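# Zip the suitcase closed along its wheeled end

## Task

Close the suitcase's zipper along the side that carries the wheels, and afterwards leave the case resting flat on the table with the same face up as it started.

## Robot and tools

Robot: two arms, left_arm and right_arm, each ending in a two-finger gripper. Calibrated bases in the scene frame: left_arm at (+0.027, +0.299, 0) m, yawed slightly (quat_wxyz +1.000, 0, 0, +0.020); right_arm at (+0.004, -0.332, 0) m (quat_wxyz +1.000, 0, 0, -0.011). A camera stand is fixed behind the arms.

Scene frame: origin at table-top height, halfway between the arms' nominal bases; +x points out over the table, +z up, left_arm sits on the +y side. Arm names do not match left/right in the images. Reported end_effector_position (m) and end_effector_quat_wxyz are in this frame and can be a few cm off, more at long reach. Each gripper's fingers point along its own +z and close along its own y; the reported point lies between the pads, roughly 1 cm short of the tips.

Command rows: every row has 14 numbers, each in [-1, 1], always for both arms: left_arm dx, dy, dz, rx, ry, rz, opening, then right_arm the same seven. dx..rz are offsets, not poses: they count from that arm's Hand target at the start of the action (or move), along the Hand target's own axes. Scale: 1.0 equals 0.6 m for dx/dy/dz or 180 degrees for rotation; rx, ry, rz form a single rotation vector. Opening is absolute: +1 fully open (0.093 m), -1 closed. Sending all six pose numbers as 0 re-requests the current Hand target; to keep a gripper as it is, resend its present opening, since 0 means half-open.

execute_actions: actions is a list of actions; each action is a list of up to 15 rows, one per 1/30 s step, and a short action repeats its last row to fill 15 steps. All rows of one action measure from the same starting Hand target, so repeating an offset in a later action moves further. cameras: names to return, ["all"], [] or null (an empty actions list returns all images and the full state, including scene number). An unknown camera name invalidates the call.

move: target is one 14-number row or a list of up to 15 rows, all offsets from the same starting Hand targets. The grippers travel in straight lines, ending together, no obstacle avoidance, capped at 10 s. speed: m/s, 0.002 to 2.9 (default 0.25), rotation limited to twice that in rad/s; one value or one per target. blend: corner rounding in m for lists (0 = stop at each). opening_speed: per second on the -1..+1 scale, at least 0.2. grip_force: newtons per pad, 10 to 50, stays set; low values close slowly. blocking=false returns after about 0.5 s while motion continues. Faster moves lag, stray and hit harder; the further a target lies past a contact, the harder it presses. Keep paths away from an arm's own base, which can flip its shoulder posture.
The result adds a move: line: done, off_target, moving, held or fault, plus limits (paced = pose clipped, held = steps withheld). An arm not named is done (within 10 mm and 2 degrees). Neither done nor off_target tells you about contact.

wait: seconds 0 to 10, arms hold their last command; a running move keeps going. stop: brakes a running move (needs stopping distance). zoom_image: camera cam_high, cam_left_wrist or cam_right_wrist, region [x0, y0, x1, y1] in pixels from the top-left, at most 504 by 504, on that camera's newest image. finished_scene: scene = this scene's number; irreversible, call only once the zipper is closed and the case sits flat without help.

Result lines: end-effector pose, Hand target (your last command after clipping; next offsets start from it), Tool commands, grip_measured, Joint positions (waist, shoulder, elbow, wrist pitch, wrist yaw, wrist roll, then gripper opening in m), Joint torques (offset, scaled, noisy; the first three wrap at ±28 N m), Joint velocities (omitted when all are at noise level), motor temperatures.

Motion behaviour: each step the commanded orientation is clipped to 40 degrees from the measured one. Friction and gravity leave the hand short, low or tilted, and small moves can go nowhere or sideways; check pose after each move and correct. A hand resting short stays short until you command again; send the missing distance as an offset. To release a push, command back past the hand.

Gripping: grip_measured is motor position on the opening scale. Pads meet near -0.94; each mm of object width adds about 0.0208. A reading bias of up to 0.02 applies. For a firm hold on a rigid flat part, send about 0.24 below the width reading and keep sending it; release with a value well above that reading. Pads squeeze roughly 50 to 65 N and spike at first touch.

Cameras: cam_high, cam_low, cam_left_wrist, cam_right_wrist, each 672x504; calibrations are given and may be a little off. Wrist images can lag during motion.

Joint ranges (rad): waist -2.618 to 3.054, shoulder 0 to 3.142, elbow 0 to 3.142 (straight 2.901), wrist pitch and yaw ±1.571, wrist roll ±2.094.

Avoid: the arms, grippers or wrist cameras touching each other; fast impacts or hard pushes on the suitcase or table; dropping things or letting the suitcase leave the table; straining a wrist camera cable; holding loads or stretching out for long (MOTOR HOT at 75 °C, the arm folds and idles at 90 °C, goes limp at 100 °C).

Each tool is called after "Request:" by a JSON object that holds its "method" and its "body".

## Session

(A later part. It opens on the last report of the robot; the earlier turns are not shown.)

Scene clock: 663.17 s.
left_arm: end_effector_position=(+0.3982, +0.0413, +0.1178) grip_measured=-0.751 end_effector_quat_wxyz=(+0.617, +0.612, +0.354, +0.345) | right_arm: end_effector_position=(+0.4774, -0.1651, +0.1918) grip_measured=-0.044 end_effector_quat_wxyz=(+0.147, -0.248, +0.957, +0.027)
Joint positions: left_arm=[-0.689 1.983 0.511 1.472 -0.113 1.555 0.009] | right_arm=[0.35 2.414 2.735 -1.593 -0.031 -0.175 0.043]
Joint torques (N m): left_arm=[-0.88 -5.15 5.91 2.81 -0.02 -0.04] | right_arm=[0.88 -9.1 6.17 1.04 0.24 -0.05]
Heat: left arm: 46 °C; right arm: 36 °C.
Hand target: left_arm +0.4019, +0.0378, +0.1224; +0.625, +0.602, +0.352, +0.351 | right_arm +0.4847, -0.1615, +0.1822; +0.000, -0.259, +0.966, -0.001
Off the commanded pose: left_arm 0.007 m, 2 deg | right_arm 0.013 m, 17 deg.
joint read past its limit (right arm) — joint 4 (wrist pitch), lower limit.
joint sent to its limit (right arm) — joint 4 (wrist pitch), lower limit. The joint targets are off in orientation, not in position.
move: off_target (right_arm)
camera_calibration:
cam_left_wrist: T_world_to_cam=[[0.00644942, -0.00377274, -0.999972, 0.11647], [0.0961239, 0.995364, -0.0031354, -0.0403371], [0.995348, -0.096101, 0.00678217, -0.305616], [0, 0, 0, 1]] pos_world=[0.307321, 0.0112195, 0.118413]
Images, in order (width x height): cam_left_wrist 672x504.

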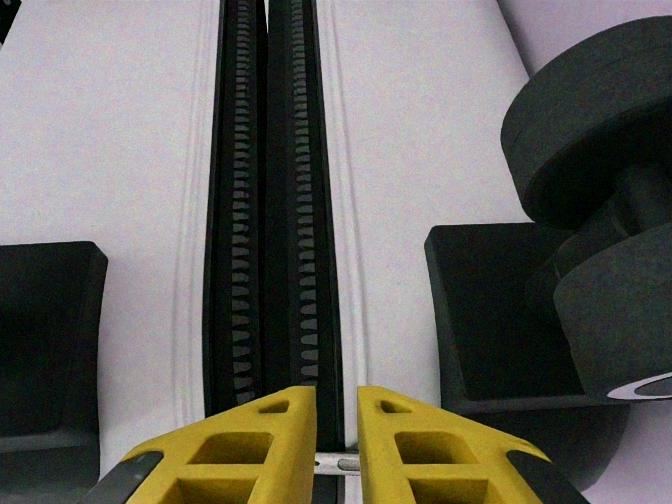

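Request:
{"method": "move", "body": {"target": [[0,0,-0.05,0,0,0,-0.9,0,0,0,0,0,0,-0.25],[0.045,0.004,-0.04,0,0,0,-1,0,0,0,0,0,0,-0.25],[0.048,0.004,0.008,0,0,0,-1,0,0,0,0,0,0,-0.25]], "speed": 0.1, "blend": [0.01,0.01,0], "cameras": ["cam_left_wrist"]}}

Scene clock: 675.10 s.
left_arm: end_effector_position=(+0.4166, +0.0626, +0.1234) grip_measured=-0.990 end_effector_quat_wxyz=(+0.618, +0.604, +0.358, +0.353) | right_arm: end_effector_position=(+0.4774, -0.1651, +0.1918) grip_measured=-0.044 end_effector_quat_wxyz=(+0.147, -0.248, +0.957, +0.027)
Joint positions: left_arm=[-0.602 1.975 0.525 1.463 -0.044 1.555 0] | right_arm=[0.35 2.414 2.735 -1.593 -0.031 -0.175 0.043]
Joint torques (N m): left_arm=[0.23 -5.11 5.72 2.69 0.26 -0.08] | right_arm=[0.95 -9.06 6.12 1.04 0.23 -0.05]
Heat: left arm: 46 °C; right arm: 36 °C.
Hand target: left_arm +0.4205, +0.0602, +0.1245; +0.625, +0.602, +0.352, +0.351 | right_arm +0.4847, -0.1615, +0.1822; +0.000, -0.259, +0.966, -0.001
Off the commanded pose: left_arm 0.005 m, 1 deg | right_arm 0.013 m, 17 deg.
joint read past its limit (right arm) — joint 4 (wrist pitch), lower limit.
joint sent to its limit (right arm) — joint 4 (wrist pitch), lower limit. The joint targets are off in orientation, not in position.
move: off_target (right_arm); blend cut to 0 m at target 2; target 2's new opening was sent with left_arm's hand 0.026 m and 5 deg from that target
camera_calibration:
cam_left_wrist: T_world_to_cam=[[0.0172717, -0.0103306, -0.999797, 0.117958], [0.0775952, 0.996945, -0.00896069, -0.0549202], [0.996835, -0.0774247, 0.0180205, -0.325125], [0, 0, 0, 1]] pos_world=[0.326321, 0.0307982, 0.123301]
Images, in order (width x height): cam_left_wrist 672x504.

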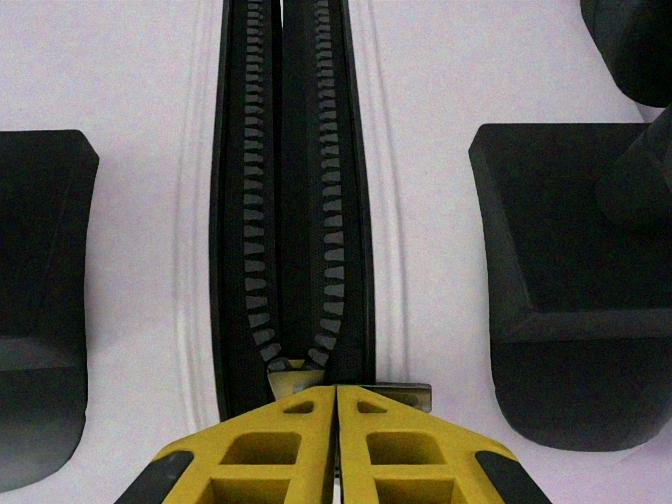

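Request:
{"method": "move", "body": {"target": [[0.01,-0.02,0.01,0,0,0,-1,0,0,0,0,0,0,-0.25],[0.01,-0.02,0.028,0,0,0,-1,0,0,0,0,0,0,-0.25],[-0.02,-0.018,0.03,0,0,0,-1,0,0,0,0,0,0,-0.25],[-0.045,-0.018,0.03,0,0,0,-1,0,0,0,0,0,0,-0.25]], "speed": 0.05, "cameras": ["cam_left_wrist"]}}

Request:
{"method": "zoom_image", "body": {"camera": "cam_left_wrist", "region": [180, 300, 480, 504]}}

Scene clock: 682.77 s.
left_arm: end_effector_position=(+0.4186, +0.0304, +0.1122) grip_measured=-0.990 end_effector_quat_wxyz=(+0.620, +0.610, +0.353, +0.345) | right_arm: end_effector_position=(+0.4817, -0.1677, +0.1918) grip_measured=-0.044 end_effector_quat_wxyz=(+0.153, -0.226, +0.962, +0.027)
Joint positions: left_arm=[-0.676 2.06 0.608 1.461 -0.098 1.555 0] | right_arm=[0.344 2.416 2.735 -1.58 -0.025 -0.136 0.043]
Joint torques (N m): left_arm=[-0.62 -5.87 5.97 2.73 -0.07 -0.05] | right_arm=[1.36 -9.24 6.24 0.95 0.15 -0.42]
Heat: left arm: 44 °C; right arm: 36 °C.
Hand target: left_arm +0.4226, +0.0277, +0.1147; +0.625, +0.602, +0.352, +0.351 | right_arm +0.4847, -0.1616, +0.1822; +0.000, -0.259, +0.966, -0.001
Off the commanded pose: left_arm 0.005 m, 1 deg | right_arm 0.012 m, 18 deg.
joint sent to its limit (right arm) — joint 4 (wrist pitch), lower limit. The joint targets are off in orientation, not in position.
move: off_target (right_arm)
camera_calibration:
cam_left_wrist: T_world_to_cam=[[0.0122682, -0.00813536, -0.999892, 0.108378], [0.098103, 0.995152, -0.00689312, -0.0319], [0.995101, -0.0980078, 0.0130068, -0.327517], [0, 0, 0, 1]] pos_world=[0.327712, 0.00052787, 0.112406]
Images, in order (width x height): cam_left_wrist 672x504.

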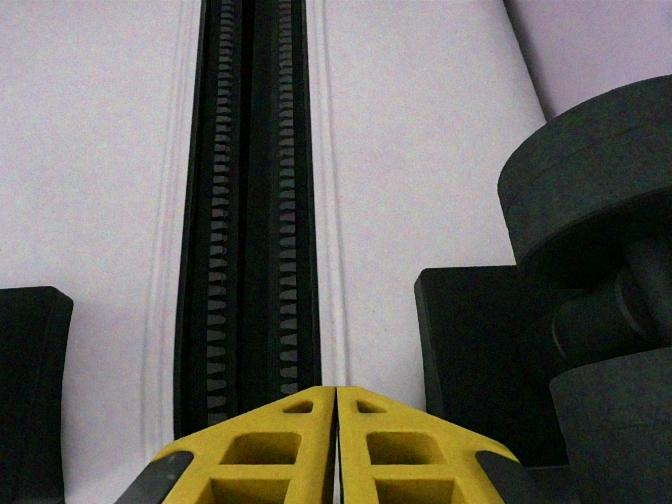

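Scaled by 1.680 from the camera's 672x504 image, which has a finer 960x720 frame.

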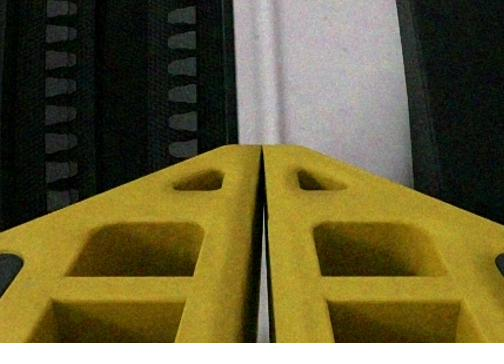

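Open in place and look.

Request:
{"method": "move", "body": {"target": [0,0,0,0,0,0,-0.72,0,0,0,0,0,0,-0.25], "opening_speed": 0.4, "cameras": ["cam_left_wrist"]}}

Request:
{"method": "zoom_image", "body": {"camera": "cam_left_wrist", "region": [180, 300, 480, 504]}}

Scene clock: 691.00 s.
left_arm: end_effector_position=(+0.4186, +0.0305, +0.1122) grip_measured=-0.721 end_effector_quat_wxyz=(+0.620, +0.610, +0.353, +0.346) | right_arm: end_effector_position=(+0.4817, -0.1677, +0.1918) grip_measured=-0.044 end_effector_quat_wxyz=(+0.153, -0.226, +0.962, +0.027)
Joint positions: left_arm=[-0.676 2.06 0.608 1.461 -0.098 1.555 0.011] | right_arm=[0.344 2.416 2.735 -1.58 -0.025 -0.136 0.043]
Joint torques (N m): left_arm=[-0.73 -5.83 6 2.75 -0.03 -0.05] | right_arm=[1.29 -9.25 6.22 0.95 0.14 -0.4]
Heat: left arm: 43 °C; right arm: 35 °C.
Hand target: left_arm +0.4226, +0.0276, +0.1147; +0.625, +0.602, +0.352, +0.351 | right_arm +0.4847, -0.1616, +0.1822; +0.000, -0.259, +0.966, -0.001
Off the commanded pose: left_arm 0.005 m, 1 deg | right_arm 0.012 m, 18 deg.
joint sent to its limit (right arm) — joint 4 (wrist pitch), lower limit. The joint targets are off in orientation, not in position.
move: off_target (right_arm)
camera_calibration:
cam_left_wrist: T_world_to_cam=[[0.0122719, -0.00813235, -0.999892, 0.108377], [0.0977066, 0.995191, -0.00689495, -0.0317693], [0.99514, -0.0976114, 0.0130074, -0.32753], [0, 0, 0, 1]] pos_world=[0.327712, 0.000527239, 0.112406]
Images, in order (width x height): cam_left_wrist 672x504.

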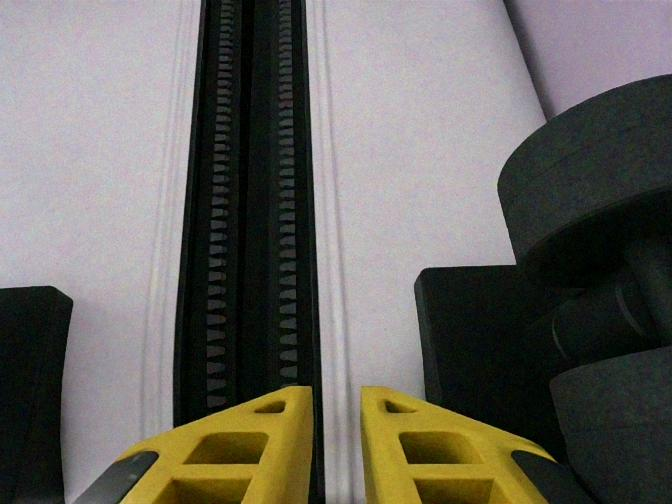

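Scaled by 1.680 from the camera's 672x504 image, which has a finer 960x720 frame.

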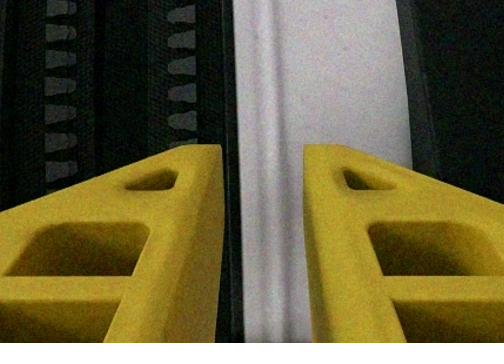

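Request:
{"method": "move", "body": {"target": [[0,0,-0.14,0,0,0,-0.7,0,0,0,0,0,0,-0.25],[0.11,-0.01,-0.12,0,0,-0.25,-0.6,0,0,0,0,0,0,-0.25],[0.11,-0.01,-0.12,0,0,-0.5,-0.6,0,0,0,0,0,0,-0.25]], "speed": 0.4, "blend": [0.02,0.02,0], "cameras": ["cam_left_wrist","cam_high"]}}

Scene clock: 709.30 s.
left_arm: end_effector_position=(+0.3881, +0.1217, +0.0933) grip_measured=-0.601 end_effector_quat_wxyz=(+0.648, +0.190, +0.713, -0.187) | right_arm: end_effector_position=(+0.4816, -0.1677, +0.1918) grip_measured=-0.044 end_effector_quat_wxyz=(+0.152, -0.226, +0.962, +0.027)
Joint positions: left_arm=[-0.436 1.916 0.313 1.513 0.144 -0.007 0.016] | right_arm=[0.344 2.416 2.735 -1.58 -0.026 -0.135 0.043]
Joint torques (N m): left_arm=[-0.44 -4.07 4.94 3.21 0.03 -0.03] | right_arm=[1.32 -9.26 6.2 0.93 0.15 -0.44]
Heat: left arm: 43 °C; right arm: 35 °C.
Hand target: left_arm +0.3940, +0.1208, +0.1055; +0.690, +0.177, +0.674, -0.193 | right_arm +0.4846, -0.1616, +0.1822; +0.000, -0.259, +0.966, -0.001
Off the commanded pose: left_arm 0.014 m, 7 deg | right_arm 0.012 m, 18 deg.
joint sent to its limit (left arm) — joint 4 (wrist pitch), upper limit. The joint targets are off in orientation, not in position.
joint sent to its limit (right arm) — joint 4 (wrist pitch), lower limit. The joint targets are off in orientation, not in position.
move: off_target (left_arm, right_arm); blend cut to 0 m at target 2; target 2's new opening was sent with left_arm's hand 0.014 m and 7 deg from that target
camera_calibration:
cam_left_wrist: T_world_to_cam=[[-0.508361, -0.861137, 0.00359501, 0.302894], [-0.436531, 0.254097, -0.863062, 0.257759], [0.742301, -0.440316, -0.505086, -0.0997879], [0, 0, 0, 1]] pos_world=[0.340572, 0.151399, 0.170971]
Images, in order (width x height): cam_high 672x504, cam_left_wrist 672x504.

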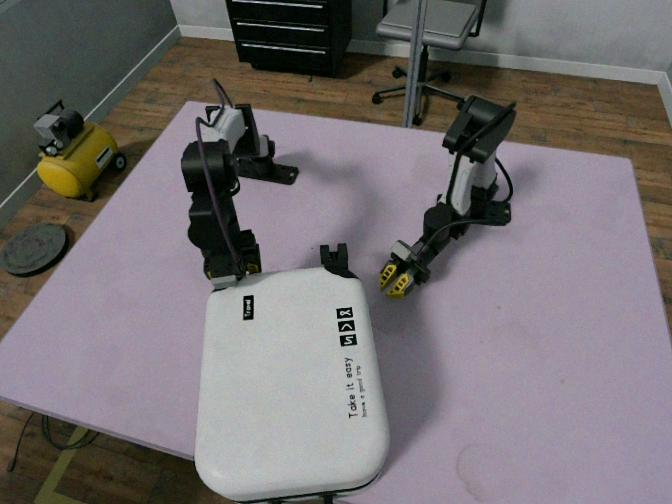

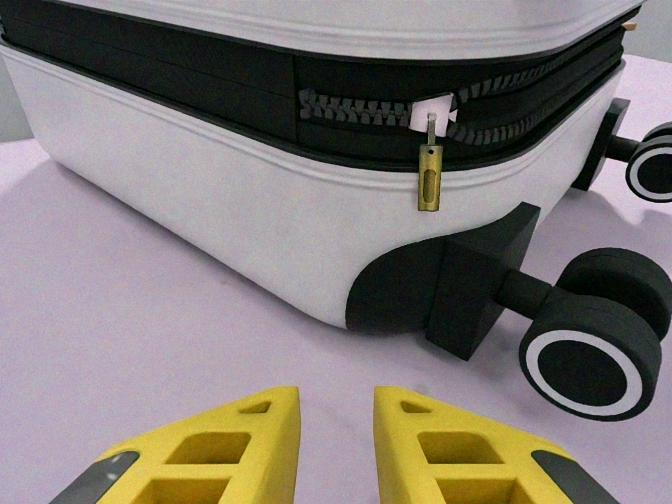

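Request:
{"method": "move", "body": {"target": [-0.03,-0.042,0.02,0,0,0,-0.6,0,0,0,0,0,0,-0.25], "speed": 0.1, "cameras": ["cam_left_wrist"]}}

Scene clock: 724.50 s.
left_arm: end_effector_position=(+0.3855, +0.0946, +0.1041) grip_measured=-0.601 end_effector_quat_wxyz=(+0.660, +0.191, +0.700, -0.193) | right_arm: end_effector_position=(+0.4816, -0.1677, +0.1918) grip_measured=-0.044 end_effector_quat_wxyz=(+0.152, -0.226, +0.962, +0.027)
Joint positions: left_arm=[-0.536 1.916 0.349 1.513 0.054 -0.015 0.016] | right_arm=[0.344 2.416 2.735 -1.58 -0.026 -0.135 0.043]
Joint torques (N m): left_arm=[-0.76 -6.04 5.11 3.21 -0.14 -0.02] | right_arm=[1.35 -9.29 6.22 0.94 0.14 -0.44]
Heat: left arm: 45 °C; right arm: 35 °C.
Hand target: left_arm +0.3913, +0.0935, +0.1243; +0.690, +0.177, +0.674, -0.194 | right_arm +0.4846, -0.1616, +0.1822; +0.000, -0.259, +0.966, -0.001
Off the commanded pose: left_arm 0.021 m, 5 deg | right_arm 0.012 m, 18 deg.
joint sent to its limit (left arm) — joint 4 (wrist pitch), upper limit. The joint targets still meet the commanded pose.
joint sent to its limit (right arm) — joint 4 (wrist pitch), lower limit. The joint targets are off in orientation, not in position.
move: off_target (left_arm, right_arm)
camera_calibration:
cam_left_wrist: T_world_to_cam=[[-0.516655, -0.856191, 0.00219409, 0.281021], [-0.406743, 0.243186, -0.880579, 0.264141], [0.75341, -0.455848, -0.473893, -0.110446], [0, 0, 0, 1]] pos_world=[0.33584, 0.126025, 0.179641]
Images, in order (width x height): cam_left_wrist 672x504.

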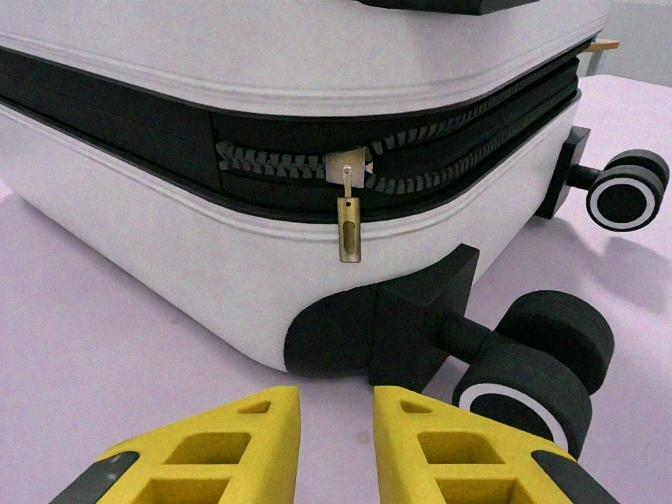

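Request:
{"method": "move", "body": {"target": [[-0.015,-0.007,0.025,0,0,0,-0.6,0,0,0,0,0,0,-0.25]], "speed": 0.08, "cameras": ["cam_left_wrist"]}}

Scene clock: 734.97 s.
left_arm: end_effector_position=(+0.3974, +0.0839, +0.1173) grip_measured=-0.601 end_effector_quat_wxyz=(+0.673, +0.187, +0.688, -0.195) | right_arm: end_effector_position=(+0.4816, -0.1677, +0.1918) grip_measured=-0.044 end_effector_quat_wxyz=(+0.152, -0.226, +0.962, +0.027)
Joint positions: left_arm=[-0.552 1.916 0.412 1.487 0.036 -0.015 0.016] | right_arm=[0.344 2.416 2.735 -1.58 -0.026 -0.135 0.043]
Joint torques (N m): left_arm=[-1.06 -8.01 5.64 2.52 -0.17 -0.04] | right_arm=[1.37 -9.26 6.2 0.93 0.14 -0.43]
Motor temperatures (°C): left_arm=[21 33 28 46 20 19 20] | right_arm=[19 35 30 26 17 19 24]
Heat: left arm: 46 °C; right arm: 35 °C.
Hand target: left_arm +0.4020, +0.0824, +0.1338; +0.690, +0.177, +0.674, -0.194 | right_arm +0.4846, -0.1616, +0.1822; +0.000, -0.259, +0.966, -0.001
Off the commanded pose: left_arm 0.017 m, 3 deg | right_arm 0.012 m, 18 deg.
joint sent to its limit (right arm) — joint 4 (wrist pitch), lower limit. The joint targets are off in orientation, not in position.
move: off_target (left_arm, right_arm)
camera_calibration:
cam_left_wrist: T_world_to_cam=[[-0.515062, -0.857153, 0.000151929, 0.277718], [-0.378396, 0.227219, -0.897323, 0.275212], [0.769108, -0.462234, -0.441375, -0.127563], [0, 0, 0, 1]] pos_world=[0.345291, 0.116549, 0.190609]
Images, in order (width x height): cam_left_wrist 672x504.

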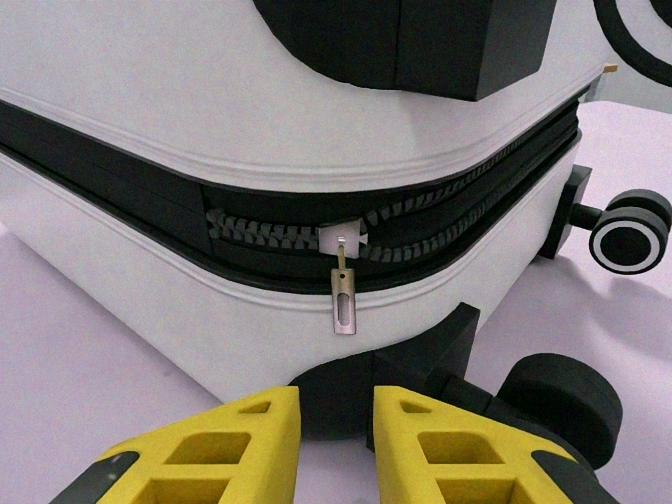

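Request:
{"method": "move", "body": {"target": [[0.003,-0.003,0.035,0,0,0,-0.6,0,0,0,0,0,0,-0.25]], "speed": 0.06, "cameras": ["cam_left_wrist"]}}

Scene clock: 741.20 s.
left_arm: end_effector_position=(+0.4143, +0.0723, +0.1351) grip_measured=-0.601 end_effector_quat_wxyz=(+0.690, +0.183, +0.671, -0.199) | right_arm: end_effector_position=(+0.4816, -0.1677, +0.1918) grip_measured=-0.044 end_effector_quat_wxyz=(+0.152, -0.226, +0.962, +0.027)
Joint positions: left_arm=[-0.559 1.925 0.498 1.459 0.029 -0.015 0.016] | right_arm=[0.344 2.416 2.735 -1.58 -0.026 -0.135 0.043]
Joint torques (N m): left_arm=[-0.98 -5.03 6.08 2.42 -0.14 -0.08] | right_arm=[1.29 -9.24 6.17 0.95 0.14 -0.41]
Heat: left arm: 45 °C; right arm: 35 °C.
Hand target: left_arm +0.4192, +0.0702, +0.1327; +0.690, +0.177, +0.674, -0.194 | right_arm +0.4846, -0.1616, +0.1822; +0.000, -0.259, +0.966, -0.001
Off the commanded pose: left_arm 0.006 m, 1 deg | right_arm 0.012 m, 18 deg.
joint sent to its limit (right arm) — joint 4 (wrist pitch), lower limit. The joint targets are off in orientation, not in position.
move: off_target (right_arm)
camera_calibration:
cam_left_wrist: T_world_to_cam=[[-0.514719, -0.857358, -0.00108948, 0.276455], [-0.339297, 0.204865, -0.9181, 0.288558], [0.787364, -0.472194, -0.396347, -0.151045], [0, 0, 0, 1]] pos_world=[0.359131, 0.106583, 0.20536]
Images, in order (width x height): cam_left_wrist 672x504.

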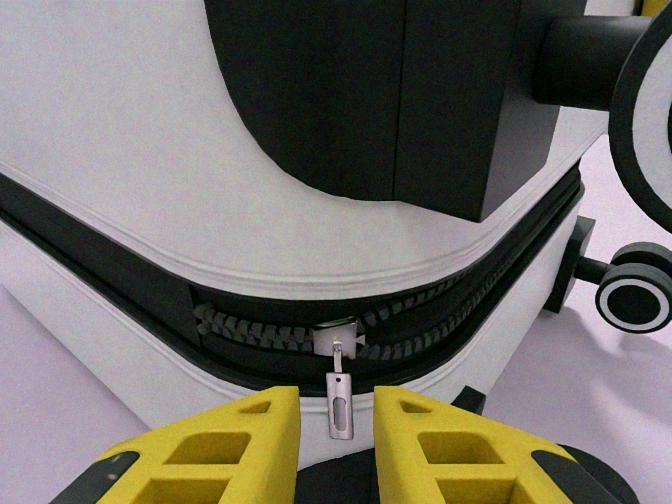

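Request:
{"method": "move", "body": {"target": [[0.02,-0.002,0.02,0,0,0,-0.6,0,0,0,0,0,0,-0.25],[0.02,-0.002,0.032,0,0,0,-0.6,0,0,0,0,0,0,-0.25]], "speed": 0.05, "cameras": ["cam_left_wrist"]}}

Scene clock: 747.70 s.
left_arm: end_effector_position=(+0.4308, +0.0611, +0.1219) grip_measured=-0.601 end_effector_quat_wxyz=(+0.687, +0.184, +0.675, -0.198) | right_arm: end_effector_position=(+0.4816, -0.1677, +0.1918) grip_measured=-0.044 end_effector_quat_wxyz=(+0.152, -0.226, +0.962, +0.027)
Joint positions: left_arm=[-0.564 2.018 0.579 1.46 0.024 -0.015 0.016] | right_arm=[0.344 2.416 2.735 -1.58 -0.026 -0.135 0.043]
Joint torques (N m): left_arm=[-1.2 -5.55 5.86 2.57 -0.13 -0.02] | right_arm=[1.29 -9.29 6.17 0.96 0.14 -0.43]
Heat: left arm: 44 °C; right arm: 35 °C.
Hand target: left_arm +0.4353, +0.0591, +0.1212; +0.690, +0.177, +0.674, -0.194 | right_arm +0.4846, -0.1616, +0.1822; +0.000, -0.259, +0.966, -0.001
Off the commanded pose: left_arm 0.005 m, 1 deg | right_arm 0.012 m, 18 deg.
joint sent to its limit (right arm) — joint 4 (wrist pitch), lower limit. The joint targets are off in orientation, not in position.
move: off_target (right_arm)
camera_calibration:
cam_left_wrist: T_world_to_cam=[[-0.514729, -0.857353, -0.000710218, 0.275314], [-0.347891, 0.20962, -0.9138, 0.287116], [0.783598, -0.470112, -0.406163, -0.171831], [0, 0, 0, 1]] pos_world=[0.376244, 0.0950761, 0.192771]
Images, in order (width x height): cam_left_wrist 672x504.

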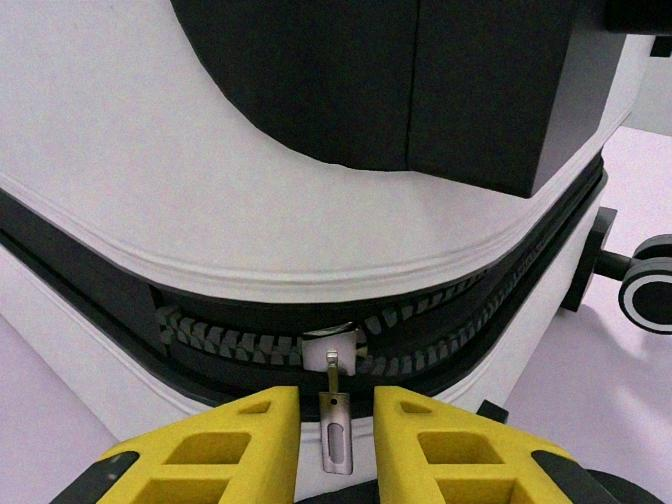

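Request:
{"method": "move", "body": {"target": [0.0,-0.004,0.004,0,0,0,-1,0,0,0,0,0,0,-0.25], "opening_speed": 0.3, "cameras": ["cam_left_wrist"]}}

Request:
{"method": "zoom_image", "body": {"camera": "cam_left_wrist", "region": [180, 300, 480, 504]}}

Scene clock: 755.57 s.
left_arm: end_effector_position=(+0.4322, +0.0600, +0.1231) grip_measured=-0.959 end_effector_quat_wxyz=(+0.689, +0.180, +0.674, -0.195) | right_arm: end_effector_position=(+0.4816, -0.1677, +0.1918) grip_measured=-0.044 end_effector_quat_wxyz=(+0.152, -0.226, +0.962, +0.027)
Joint positions: left_arm=[-0.571 2.021 0.587 1.46 0.006 -0.015 0] | right_arm=[0.344 2.416 2.735 -1.58 -0.026 -0.135 0.043]
Joint torques (N m): left_arm=[-1.07 -5.48 6.28 2.5 -0.06 -0.01] | right_arm=[1.29 -9.26 6.19 0.93 0.17 -0.43]
Heat: left arm: 43 °C; right arm: 35 °C.
Hand target: left_arm +0.4362, +0.0559, +0.1214; +0.690, +0.177, +0.674, -0.194 | right_arm +0.4846, -0.1616, +0.1822; +0.000, -0.259, +0.966, -0.001
Off the commanded pose: left_arm 0.006 m, 0 deg | right_arm 0.012 m, 18 deg.
joint sent to its limit (right arm) — joint 4 (wrist pitch), lower limit. The joint targets are off in orientation, not in position.
move: off_target (right_arm)
camera_calibration:
cam_left_wrist: T_world_to_cam=[[-0.505204, -0.863, -0.00036125, 0.271213], [-0.346704, 0.203346, -0.915667, 0.28904], [0.790294, -0.462473, -0.401937, -0.176886], [0, 0, 0, 1]] pos_world=[0.377021, 0.0934768, 0.193665]
Images, in order (width x height): cam_left_wrist 672x504.

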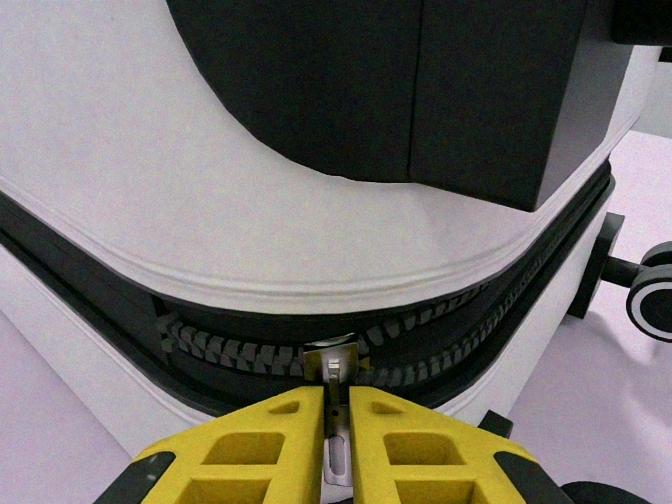

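Scaled by 1.680 from the camera's 672x504 image, which has a finer 960x720 frame.

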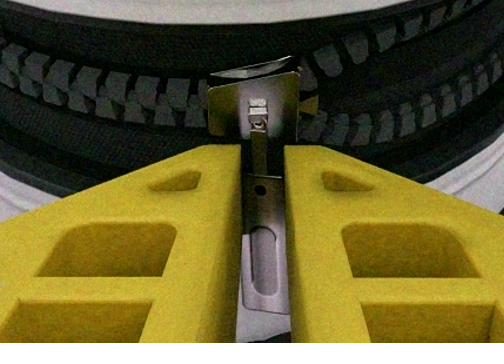

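Request:
{"method": "move", "body": {"target": [[0.0,-0.045,0.006,0,0.02,0,-1,0,0,0,0,0,0,-0.25]], "speed": 0.06, "cameras": ["cam_left_wrist"]}}

Scene clock: 767.50 s.
left_arm: end_effector_position=(+0.4325, +0.0568, +0.1218) grip_measured=-0.975 end_effector_quat_wxyz=(+0.685, +0.153, +0.694, -0.161) | right_arm: end_effector_position=(+0.4816, -0.1677, +0.1918) grip_measured=-0.044 end_effector_quat_wxyz=(+0.152, -0.226, +0.962, +0.027)
Joint positions: left_arm=[-0.629 1.991 0.6 1.381 -0.141 -0.015 0] | right_arm=[0.344 2.416 2.735 -1.58 -0.026 -0.135 0.043]
Joint torques (N m): left_arm=[-3.34 -8.36 6.86 1.74 0.52 -0.05] | right_arm=[1.29 -9.28 6.22 0.93 0.15 -0.42]
Heat: left arm: 42 °C; right arm: 35 °C.
Hand target: left_arm +0.4256, +0.0308, +0.1217; +0.669, +0.183, +0.696, -0.188 | right_arm +0.4846, -0.1616, +0.1822; +0.000, -0.259, +0.966, -0.001
Off the commanded pose: left_arm 0.027 m, 5 deg | right_arm 0.012 m, 18 deg.
joint sent to its limit (right arm) — joint 4 (wrist pitch), lower limit. The joint targets are off in orientation, not in position.
move: off_target (left_arm, right_arm)
camera_calibration:
cam_left_wrist: T_world_to_cam=[[-0.426552, -0.904461, -0.00185462, 0.237183], [-0.392509, 0.186957, -0.900546, 0.30752], [0.814856, -0.383401, -0.434756, -0.190158], [0, 0, 0, 1]] pos_world=[0.376826, 0.0841225, 0.194704]
Images, in order (width x height): cam_left_wrist 672x504.

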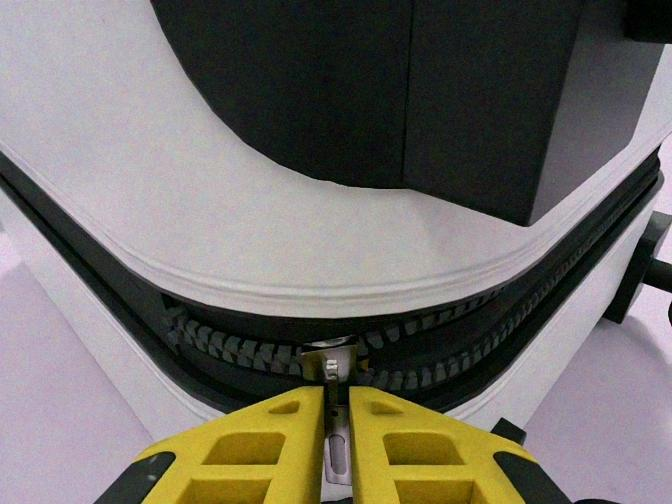

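Firm. Pull more.

Request:
{"method": "move", "body": {"target": [[0.0,-0.045,0.015,0,0.0,0,-1,0,0,0,0,0,0,-0.25]], "speed": 0.06, "cameras": ["cam_left_wrist"]}}

Scene clock: 771.60 s.
left_arm: end_effector_position=(+0.4317, +0.0519, +0.1218) grip_measured=-0.975 end_effector_quat_wxyz=(+0.688, +0.125, +0.703, -0.130) | right_arm: end_effector_position=(+0.4823, -0.1689, +0.1924) grip_measured=-0.044 end_effector_quat_wxyz=(+0.154, -0.227, +0.961, +0.025)
Joint positions: left_arm=[-0.689 1.991 0.624 1.347 -0.287 -0.017 0] | right_arm=[0.342 2.416 2.738 -1.58 -0.023 -0.139 0.043]
Joint torques (N m): left_arm=[-4.89 -6.99 8.02 1.94 1.09 -0.06] | right_arm=[1.57 -9.31 6.02 0.93 0.14 -0.39]
Motor temperatures (°C): left_arm=[21 35 28 41 20 19 21] | right_arm=[19 35 30 26 17 19 24]
Heat: left arm: 41 °C; right arm: 35 °C.
Hand target: left_arm +0.4197, +0.0029, +0.1219; +0.669, +0.183, +0.696, -0.188 | right_arm +0.4846, -0.1615, +0.1822; +0.000, -0.260, +0.966, -0.001
Off the commanded pose: left_arm 0.050 m, 10 deg | right_arm 0.013 m, 18 deg.
joint sent to its limit (right arm) — joint 4 (wrist pitch), lower limit. The joint targets are off in orientation, not in position.
move: off_target (left_arm, right_arm)
camera_calibration:
cam_left_wrist: T_world_to_cam=[[-0.347882, -0.937527, -0.00450702, 0.200462], [-0.414562, 0.158137, -0.896176, 0.318654], [0.840902, -0.309895, -0.443676, -0.205459], [0, 0, 0, 1]] pos_world=[0.37461, 0.0738767, 0.195317]
Images, in order (width x height): cam_left_wrist 672x504.

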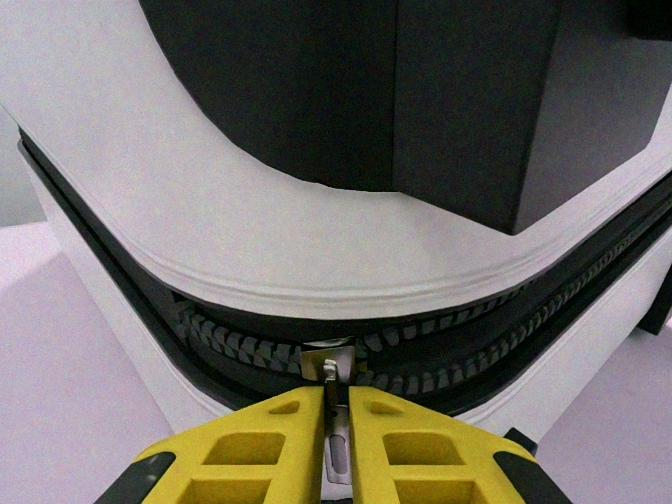

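Request:
{"method": "move", "body": {"target": [[0.0,-0.05,0.025,0,0.03,0,-1,0,0,0,0,0,0,-0.25]], "speed": 0.06, "cameras": ["cam_left_wrist"]}}

Scene clock: 782.40 s.
left_arm: end_effector_position=(+0.4322, +0.0324, +0.1211) grip_measured=-0.986 end_effector_quat_wxyz=(+0.663, +0.112, +0.732, -0.104) | right_arm: end_effector_position=(+0.4864, -0.1831, +0.1934) grip_measured=-0.044 end_effector_quat_wxyz=(+0.155, -0.227, +0.961, +0.015)
Joint positions: left_arm=[-0.761 1.951 0.704 1.139 -0.411 -0.047 0] | right_arm=[0.317 2.416 2.742 -1.584 -0.011 -0.167 0.043]
Joint torques (N m): left_arm=[-5.75 -7.5 9.76 1.61 1.42 -0.03] | right_arm=[4.01 -9.52 5.38 0.97 0.08 -0.14]
Heat: left arm: 40 °C; right arm: 35 °C.
Hand target: left_arm +0.4174, -0.0305, +0.1218; +0.635, +0.192, +0.726, -0.179 | right_arm +0.4847, -0.1617, +0.1822; +0.000, -0.259, +0.966, -0.001
Off the commanded pose: left_arm 0.065 m, 13 deg | right_arm 0.024 m, 18 deg.
joint read past its limit (right arm) — joint 4 (wrist pitch), lower limit.
joint sent to its limit (right arm) — joint 4 (wrist pitch), lower limit. The joint targets are off in orientation, not in position.
move: off_target (left_arm, right_arm)
camera_calibration:
cam_left_wrist: T_world_to_cam=[[-0.297812, -0.954549, -0.0119842, 0.162165], [-0.486175, 0.162463, -0.858627, 0.347548], [0.821549, -0.249883, -0.512461, -0.1974], [0, 0, 0, 1]] pos_world=[0.379437, 0.049004, 0.199198]
Images, in order (width x height): cam_left_wrist 672x504.

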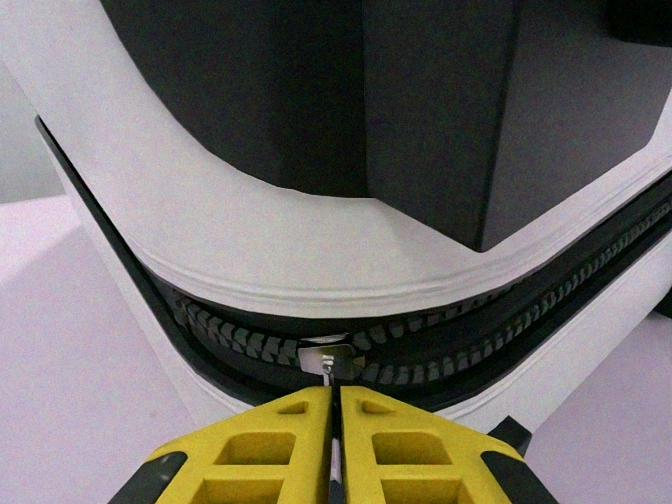

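Request:
{"method": "move", "body": {"target": [[0.0,-0.04,0.03,0,0.02,0,-1,0.02,0.01,0,0,0,0,-0.25]], "speed": 0.06, "cameras": ["cam_left_wrist","cam_high"]}}

Scene clock: 790.23 s.
left_arm: end_effector_position=(+0.4351, +0.0156, +0.1214) grip_measured=-0.987 end_effector_quat_wxyz=(+0.643, +0.089, +0.753, -0.106) | right_arm: end_effector_position=(+0.4874, -0.1971, +0.1894) grip_measured=-0.044 end_effector_quat_wxyz=(+0.148, -0.218, +0.965, +0.005)
Joint positions: left_arm=[-0.803 1.944 0.788 0.985 -0.477 -0.124 0] | right_arm=[0.295 2.399 2.697 -1.572 0.005 -0.172 0.043]
Joint torques (N m): left_arm=[-6.57 -6.15 11.7 1.62 1.55 0.46] | right_arm=[6.76 -12.36 2.43 0.84 0.02 -0.05]
Heat: left arm: 39 °C; right arm: 36 °C.
Hand target: left_arm +0.4207, -0.0603, +0.1201; +0.612, +0.197, +0.746, -0.173 | right_arm +0.4713, -0.1624, +0.1823; +0.000, -0.259, +0.966, -0.001
Off the commanded pose: left_arm 0.077 m, 15 deg | right_arm 0.039 m, 18 deg.
joint sent to its limit (right arm) — joint 4 (wrist pitch), lower limit. The joint targets are off in orientation, not in position.
move: off_target (left_arm, right_arm)
camera_calibration:
cam_left_wrist: T_world_to_cam=[[-0.266074, -0.963539, 0.0282314, 0.128445], [-0.543492, 0.125764, -0.82994, 0.374026], [0.796129, -0.236169, -0.557138, -0.187568], [0, 0, 0, 1]] pos_world=[0.386784, 0.032425, 0.202292]
Images, in order (width x height): cam_high 672x504, cam_left_wrist 672x504.

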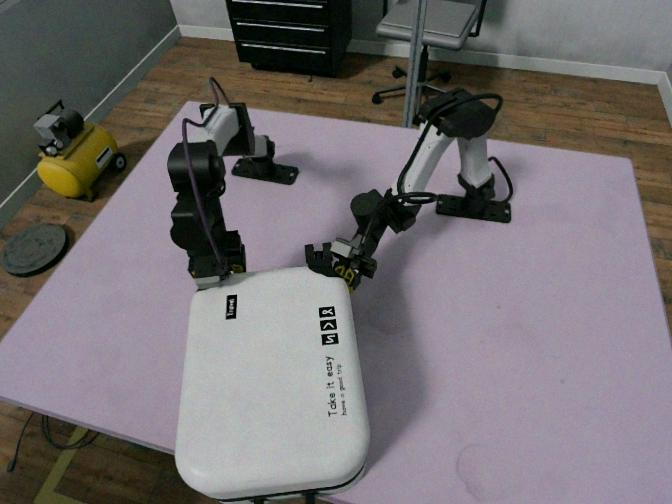

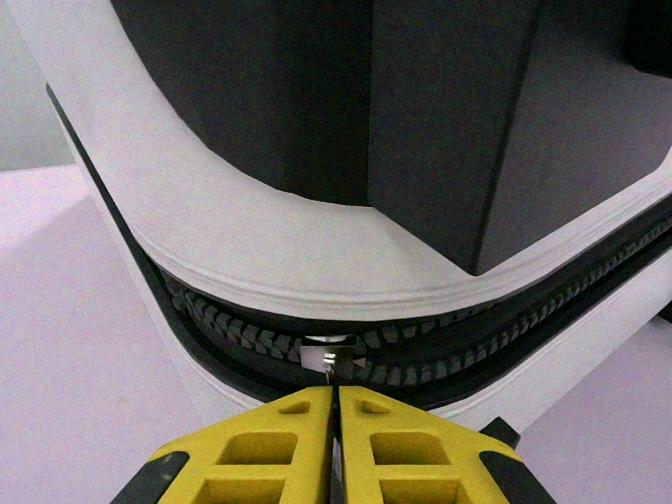

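Request:
{"method": "move", "body": {"target": [[0.0,-0.03,0.03,0,0.04,0,-1,-0.03,0.06,0,0,0,0,-0.25]], "speed": 0.06, "cameras": ["cam_left_wrist"]}}

Scene clock: 798.10 s.
left_arm: end_effector_position=(+0.4432, +0.0052, +0.1209) grip_measured=-0.988 end_effector_quat_wxyz=(+0.612, +0.056, +0.782, -0.102) | right_arm: end_effector_position=(+0.4925, -0.2057, +0.1937) grip_measured=-0.044 end_effector_quat_wxyz=(+0.159, -0.202, +0.966, -0.027)
Joint positions: left_arm=[-0.822 1.936 0.898 0.768 -0.529 -0.233 0] | right_arm=[0.299 2.399 2.709 -1.566 0.076 -0.148 0.043]
Joint torques (N m): left_arm=[-7.5 -6.05 13.85 1.3 1.77 1.12] | right_arm=[13.42 -10.3 4.72 0.8 -0.43 0.29]
Heat: left arm: 39 °C; right arm: 37 °C.
Hand target: left_arm +0.4268, -0.0849, +0.1169; +0.564, +0.208, +0.783, -0.160 | right_arm +0.4689, -0.1223, +0.1823; +0.000, -0.259, +0.966, -0.001
Off the commanded pose: left_arm 0.092 m, 19 deg | right_arm 0.088 m, 20 deg.
joint sent to its limit (right arm) — joint 4 (wrist pitch), lower limit. The joint targets are off in position and orientation.
move: off_target (left_arm, right_arm)
camera_calibration:
cam_left_wrist: T_world_to_cam=[[-0.210261, -0.974809, 0.0744132, 0.0904374], [-0.622028, 0.0746695, -0.779427, 0.408228], [0.754236, -0.21017, -0.622059, -0.170504], [0, 0, 0, 1]] pos_world=[0.401544, 0.0218423, 0.205391]
Images, in order (width x height): cam_left_wrist 672x504.

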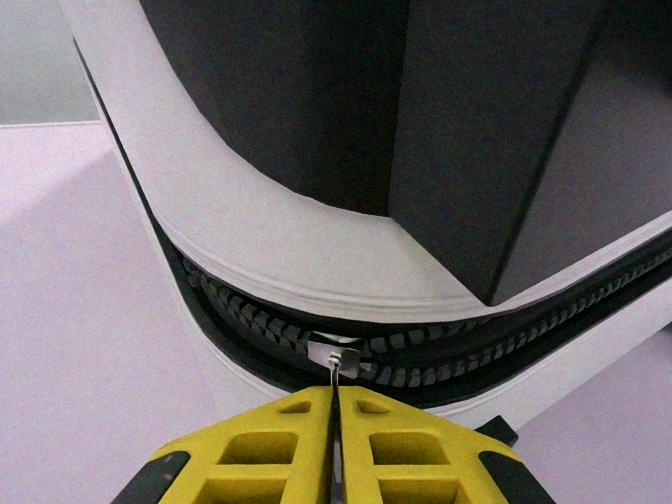

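Request:
{"method": "zoom_image", "body": {"camera": "cam_left_wrist", "region": [150, 230, 480, 420]}}

Scaled by 1.527 from the camera's 672x504 image, which has a finer 960x720 frame.

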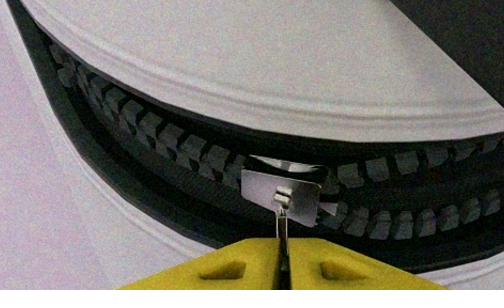

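Request:
{"method": "move", "body": {"target": [[0.0,-0.06,0.02,0,0.0,0,-1,0,0.03,0,0,0,0,-0.25]], "speed": 0.06, "cameras": ["cam_left_wrist"]}}

Request:
{"method": "zoom_image", "body": {"camera": "cam_left_wrist", "region": [150, 230, 480, 420]}}

Scene clock: 813.07 s.
left_arm: end_effector_position=(+0.4407, +0.0042, +0.1198) grip_measured=-0.988 end_effector_quat_wxyz=(+0.618, -0.003, +0.781, -0.087) | right_arm: end_effector_position=(+0.4925, -0.2056, +0.1936) grip_measured=-0.044 end_effector_quat_wxyz=(+0.159, -0.199, +0.966, -0.035)
Joint positions: left_arm=[-0.867 1.966 0.936 0.744 -0.671 -0.325 0] | right_arm=[0.305 2.399 2.707 -1.565 0.093 -0.137 0.043]
Joint torques (N m): left_arm=[-10.8 -5.35 14.42 1.52 2.17 1.75] | right_arm=[15.91 -11.56 3.04 0.81 -0.53 0.46]
Motor temperatures (°C): left_arm=[25 36 36 37 24 20 20] | right_arm=[27 38 30 26 17 19 24]
Heat: left arm: 37 °C; right arm: 38 °C.
Hand target: left_arm +0.4183, -0.1217, +0.1136; +0.564, +0.208, +0.783, -0.160 | right_arm +0.4599, -0.1067, +0.1823; +0.000, -0.259, +0.966, -0.001
Off the commanded pose: left_arm 0.128 m, 26 deg | right_arm 0.105 m, 20 deg.
joint sent to its limit (right arm) — joint 4 (wrist pitch), lower limit. The joint targets are off in position and orientation.
move: off_target (left_arm, right_arm)
camera_calibration:
cam_left_wrist: T_world_to_cam=[[-0.099344, -0.987428, 0.122953, 0.0343479], [-0.623939, -0.0344393, -0.780714, 0.407259], [0.775133, -0.154274, -0.612673, -0.18005], [0, 0, 0, 1]] pos_world=[0.397079, 0.0201648, 0.203418]
Images, in order (width x height): cam_left_wrist 672x504.

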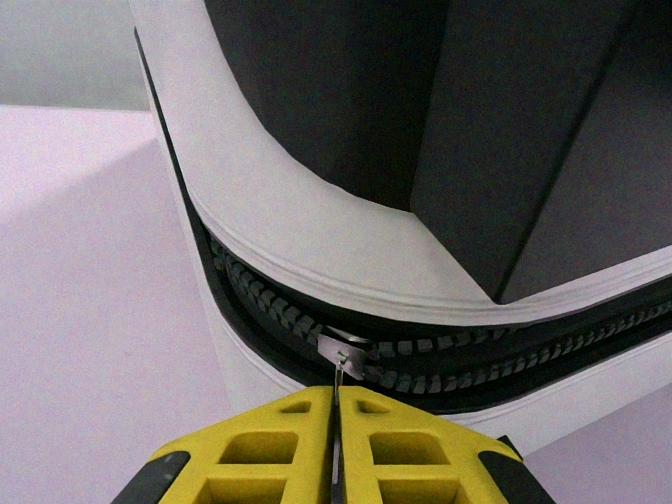

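Scaled by 1.527 from the camera's 672x504 image, which has a finer 960x720 frame.

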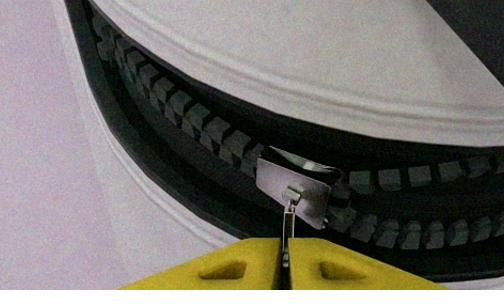

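Request:
{"method": "move", "body": {"target": [[0.0,-0.04,-0.06,0,0.0,0,-1,0,0.01,0,0,0,0,-0.25]], "speed": 0.06, "cameras": ["cam_left_wrist"]}}

Request:
{"method": "zoom_image", "body": {"camera": "cam_left_wrist", "region": [150, 230, 480, 420]}}

Scene clock: 820.63 s.
left_arm: end_effector_position=(+0.4197, -0.0051, +0.1193) grip_measured=-0.988 end_effector_quat_wxyz=(+0.618, -0.013, +0.782, -0.079) | right_arm: end_effector_position=(+0.4810, -0.2114, +0.1948) grip_measured=-0.044 end_effector_quat_wxyz=(+0.140, -0.215, +0.965, -0.050)
Joint positions: left_arm=[-0.935 1.951 0.923 0.714 -0.758 -0.364 0] | right_arm=[0.309 2.377 2.683 -1.601 0.118 -0.167 0.043]
Joint torques (N m): left_arm=[-12.26 -10.02 10.88 1.49 2.15 1.86] | right_arm=[16.95 -10.48 3.19 1.07 -0.69 0.81]
Heat: left arm: 37 °C; right arm: 38 °C.
Hand target: left_arm +0.3769, -0.1249, +0.1254; +0.564, +0.208, +0.783, -0.160 | right_arm +0.4568, -0.1014, +0.1822; +0.000, -0.259, +0.966, -0.001
Off the commanded pose: left_arm 0.127 m, 28 deg | right_arm 0.113 m, 18 deg.
joint read past its limit (right arm) — joint 4 (wrist pitch), lower limit.
joint sent to its limit (right arm) — joint 4 (wrist pitch), lower limit. The joint targets are off in position and orientation.
move: off_target (left_arm, right_arm)
camera_calibration:
cam_left_wrist: T_world_to_cam=[[-0.0749008, -0.989491, 0.123682, 0.012694], [-0.625394, -0.0499951, -0.778706, 0.393836], [0.776706, -0.135676, -0.615077, -0.165822], [0, 0, 0, 1]] pos_world=[0.376048, 0.00975244, 0.203119]
Images, in order (width x height): cam_left_wrist 672x504.

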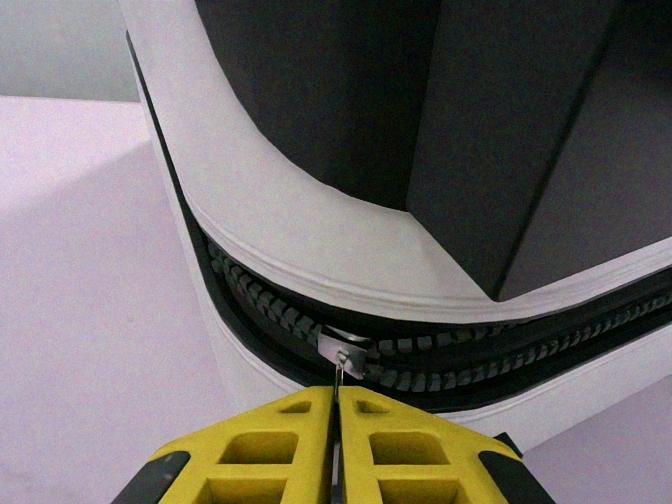

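Scaled by 1.527 from the camera's 672x504 image, which has a finer 960x720 frame.

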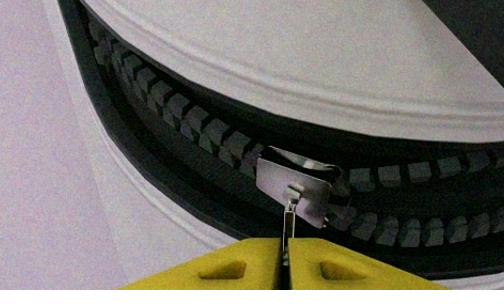

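Request:
{"method": "move", "body": {"target": [[0.0,-0.02,-0.01,-0.12,0.0,0,-1,0,0.01,0,0,0,0,-0.25]], "speed": 0.1, "cameras": ["cam_left_wrist"]}}

Request:
{"method": "zoom_image", "body": {"camera": "cam_left_wrist", "region": [150, 230, 480, 420]}}

Scene clock: 835.53 s.
left_arm: end_effector_position=(+0.3734, +0.0115, +0.1200) grip_measured=-0.990 end_effector_quat_wxyz=(+0.600, -0.071, +0.786, +0.133) | right_arm: end_effector_position=(+0.4735, -0.2086, +0.2012) grip_measured=-0.044 end_effector_quat_wxyz=(+0.135, -0.280, +0.948, -0.064)
Joint positions: left_arm=[-1.096 1.991 1.183 -0.082 -1.249 -0.736 0] | right_arm=[0.323 2.35 2.661 -1.61 0.13 -0.292 0.043]
Joint torques (N m): left_arm=[-12.83 -5.3 18.59 2.97 1.47 2.45] | right_arm=[17.37 -8.59 3.81 1.16 -0.64 2.01]
Motor temperatures (°C): left_arm=[33 37 37 37 26 23 20] | right_arm=[38 39 29 26 18 21 24]
Heat: left arm: 37 °C; right arm: 39 °C.
Hand target: left_arm +0.3658, -0.1324, +0.1275; +0.593, +0.098, +0.799, -0.011 | right_arm +0.4538, -0.0962, +0.1820; +0.000, -0.259, +0.966, -0.001
Off the commanded pose: left_arm 0.144 m, 26 deg | right_arm 0.116 m, 17 deg.
joint read past its limit (right arm) — joint 4 (wrist pitch), lower limit.
joint sent to its limit (right arm) — joint 4 (wrist pitch), lower limit. The joint targets are off in position and orientation.
move: off_target (left_arm, right_arm)
camera_calibration:
cam_left_wrist: T_world_to_cam=[[0.272922, -0.951728, -0.140452, -0.0730909], [-0.641228, -0.0711269, -0.764047, 0.370631], [0.717175, 0.298586, -0.629687, -0.10809], [0, 0, 0, 1]] pos_world=[0.335126, -0.0109268, 0.204851]
Images, in order (width x height): cam_left_wrist 672x504.

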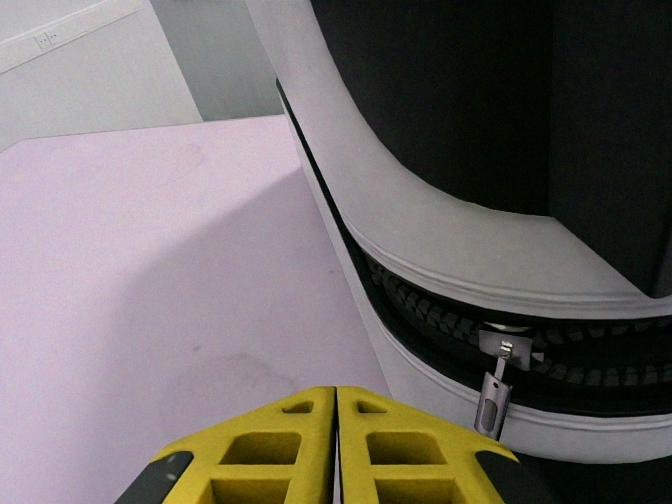

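Scaled by 1.527 from the camera's 672x504 image, which has a finer 960x720 frame.

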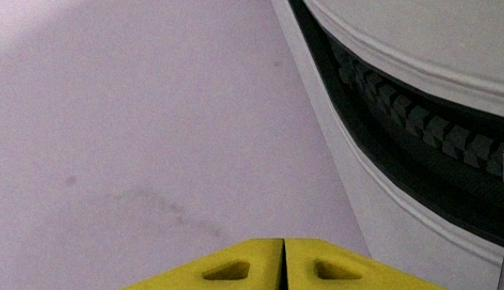

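Request:
{"method": "move", "body": {"target": [[0.0,0.3,-0.04,0,0.0,0,-1,0.05,-0.15,0,0,0,0,-0.25],[0.0,0.36,-0.15,0,0.0,0,-0.8,0.05,-0.16,0,0,0,0,-0.25]], "speed": 0.2, "blend": [0.02,0], "cameras": ["cam_left_wrist","cam_high"]}}

Scene clock: 848.97 s.
left_arm: end_effector_position=(+0.3219, +0.0882, +0.1814) grip_measured=-0.802 end_effector_quat_wxyz=(+0.596, +0.096, +0.797, -0.016) | right_arm: end_effector_position=(+0.4628, -0.1785, +0.1891) grip_measured=-0.044 end_effector_quat_wxyz=(+0.119, -0.260, +0.958, +0.028)
Joint positions: left_arm=[-0.986 1.234 0.571 0.255 -0.757 -0.195 0.007] | right_arm=[0.328 2.352 2.623 -1.601 -0.046 -0.218 0.043]
Joint torques (N m): left_arm=[-0.98 -4.12 5.18 2.14 -0.16 -0.07] | right_arm=[-2.47 -9.89 5.18 1 0.31 -0.2]
Motor temperatures (°C): left_arm=[36 36 43 39 25 25 20] | right_arm=[40 39 29 26 18 23 24]
Heat: left arm: 43 °C; right arm: 40 °C.
Hand target: left_arm +0.3174, +0.0915, +0.1755; +0.593, +0.098, +0.799, -0.011 | right_arm +0.4759, -0.1943, +0.1824; +0.000, -0.259, +0.966, -0.001
Off the commanded pose: left_arm 0.008 m, 1 deg | right_arm 0.022 m, 14 deg.
joint read past its limit (right arm) — joint 4 (wrist pitch), lower limit.
joint sent to its limit (right arm) — joint 4 (wrist pitch), lower limit. The joint targets are off in orientation, not in position.
move: off_target (right_arm)
camera_calibration:
cam_left_wrist: T_world_to_cam=[[-0.16897, -0.979878, -0.106249, 0.161124], [-0.645884, 0.191509, -0.739025, 0.363797], [0.744501, -0.0562487, -0.665247, -0.0265045], [0, 0, 0, 1]] pos_world=[0.281929, 0.0867205, 0.268342]
Images, in order (width x height): cam_high 672x504, cam_left_wrist 672x504.

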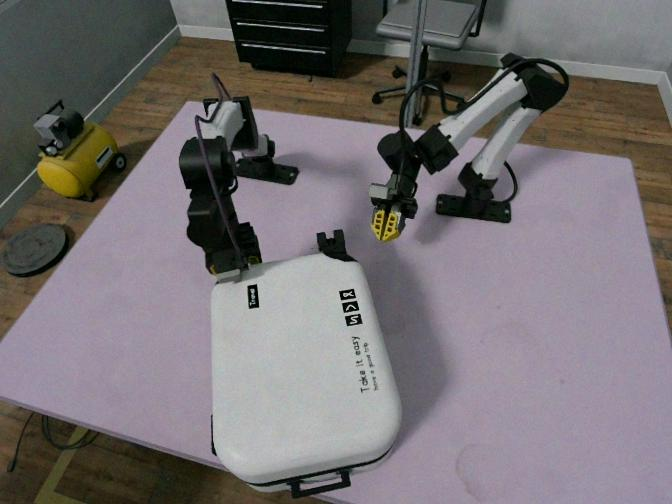

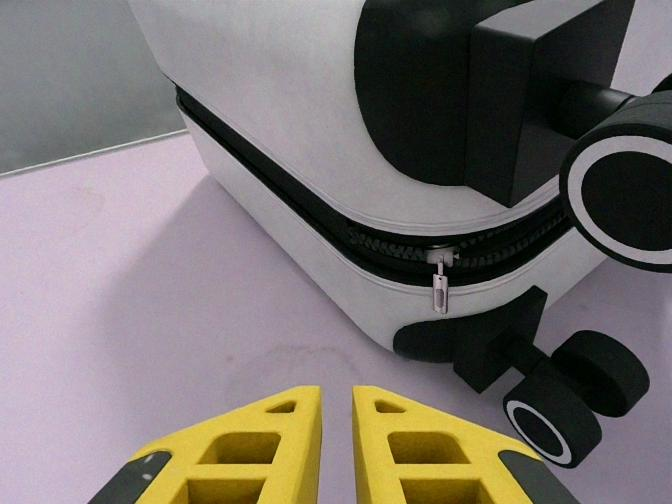

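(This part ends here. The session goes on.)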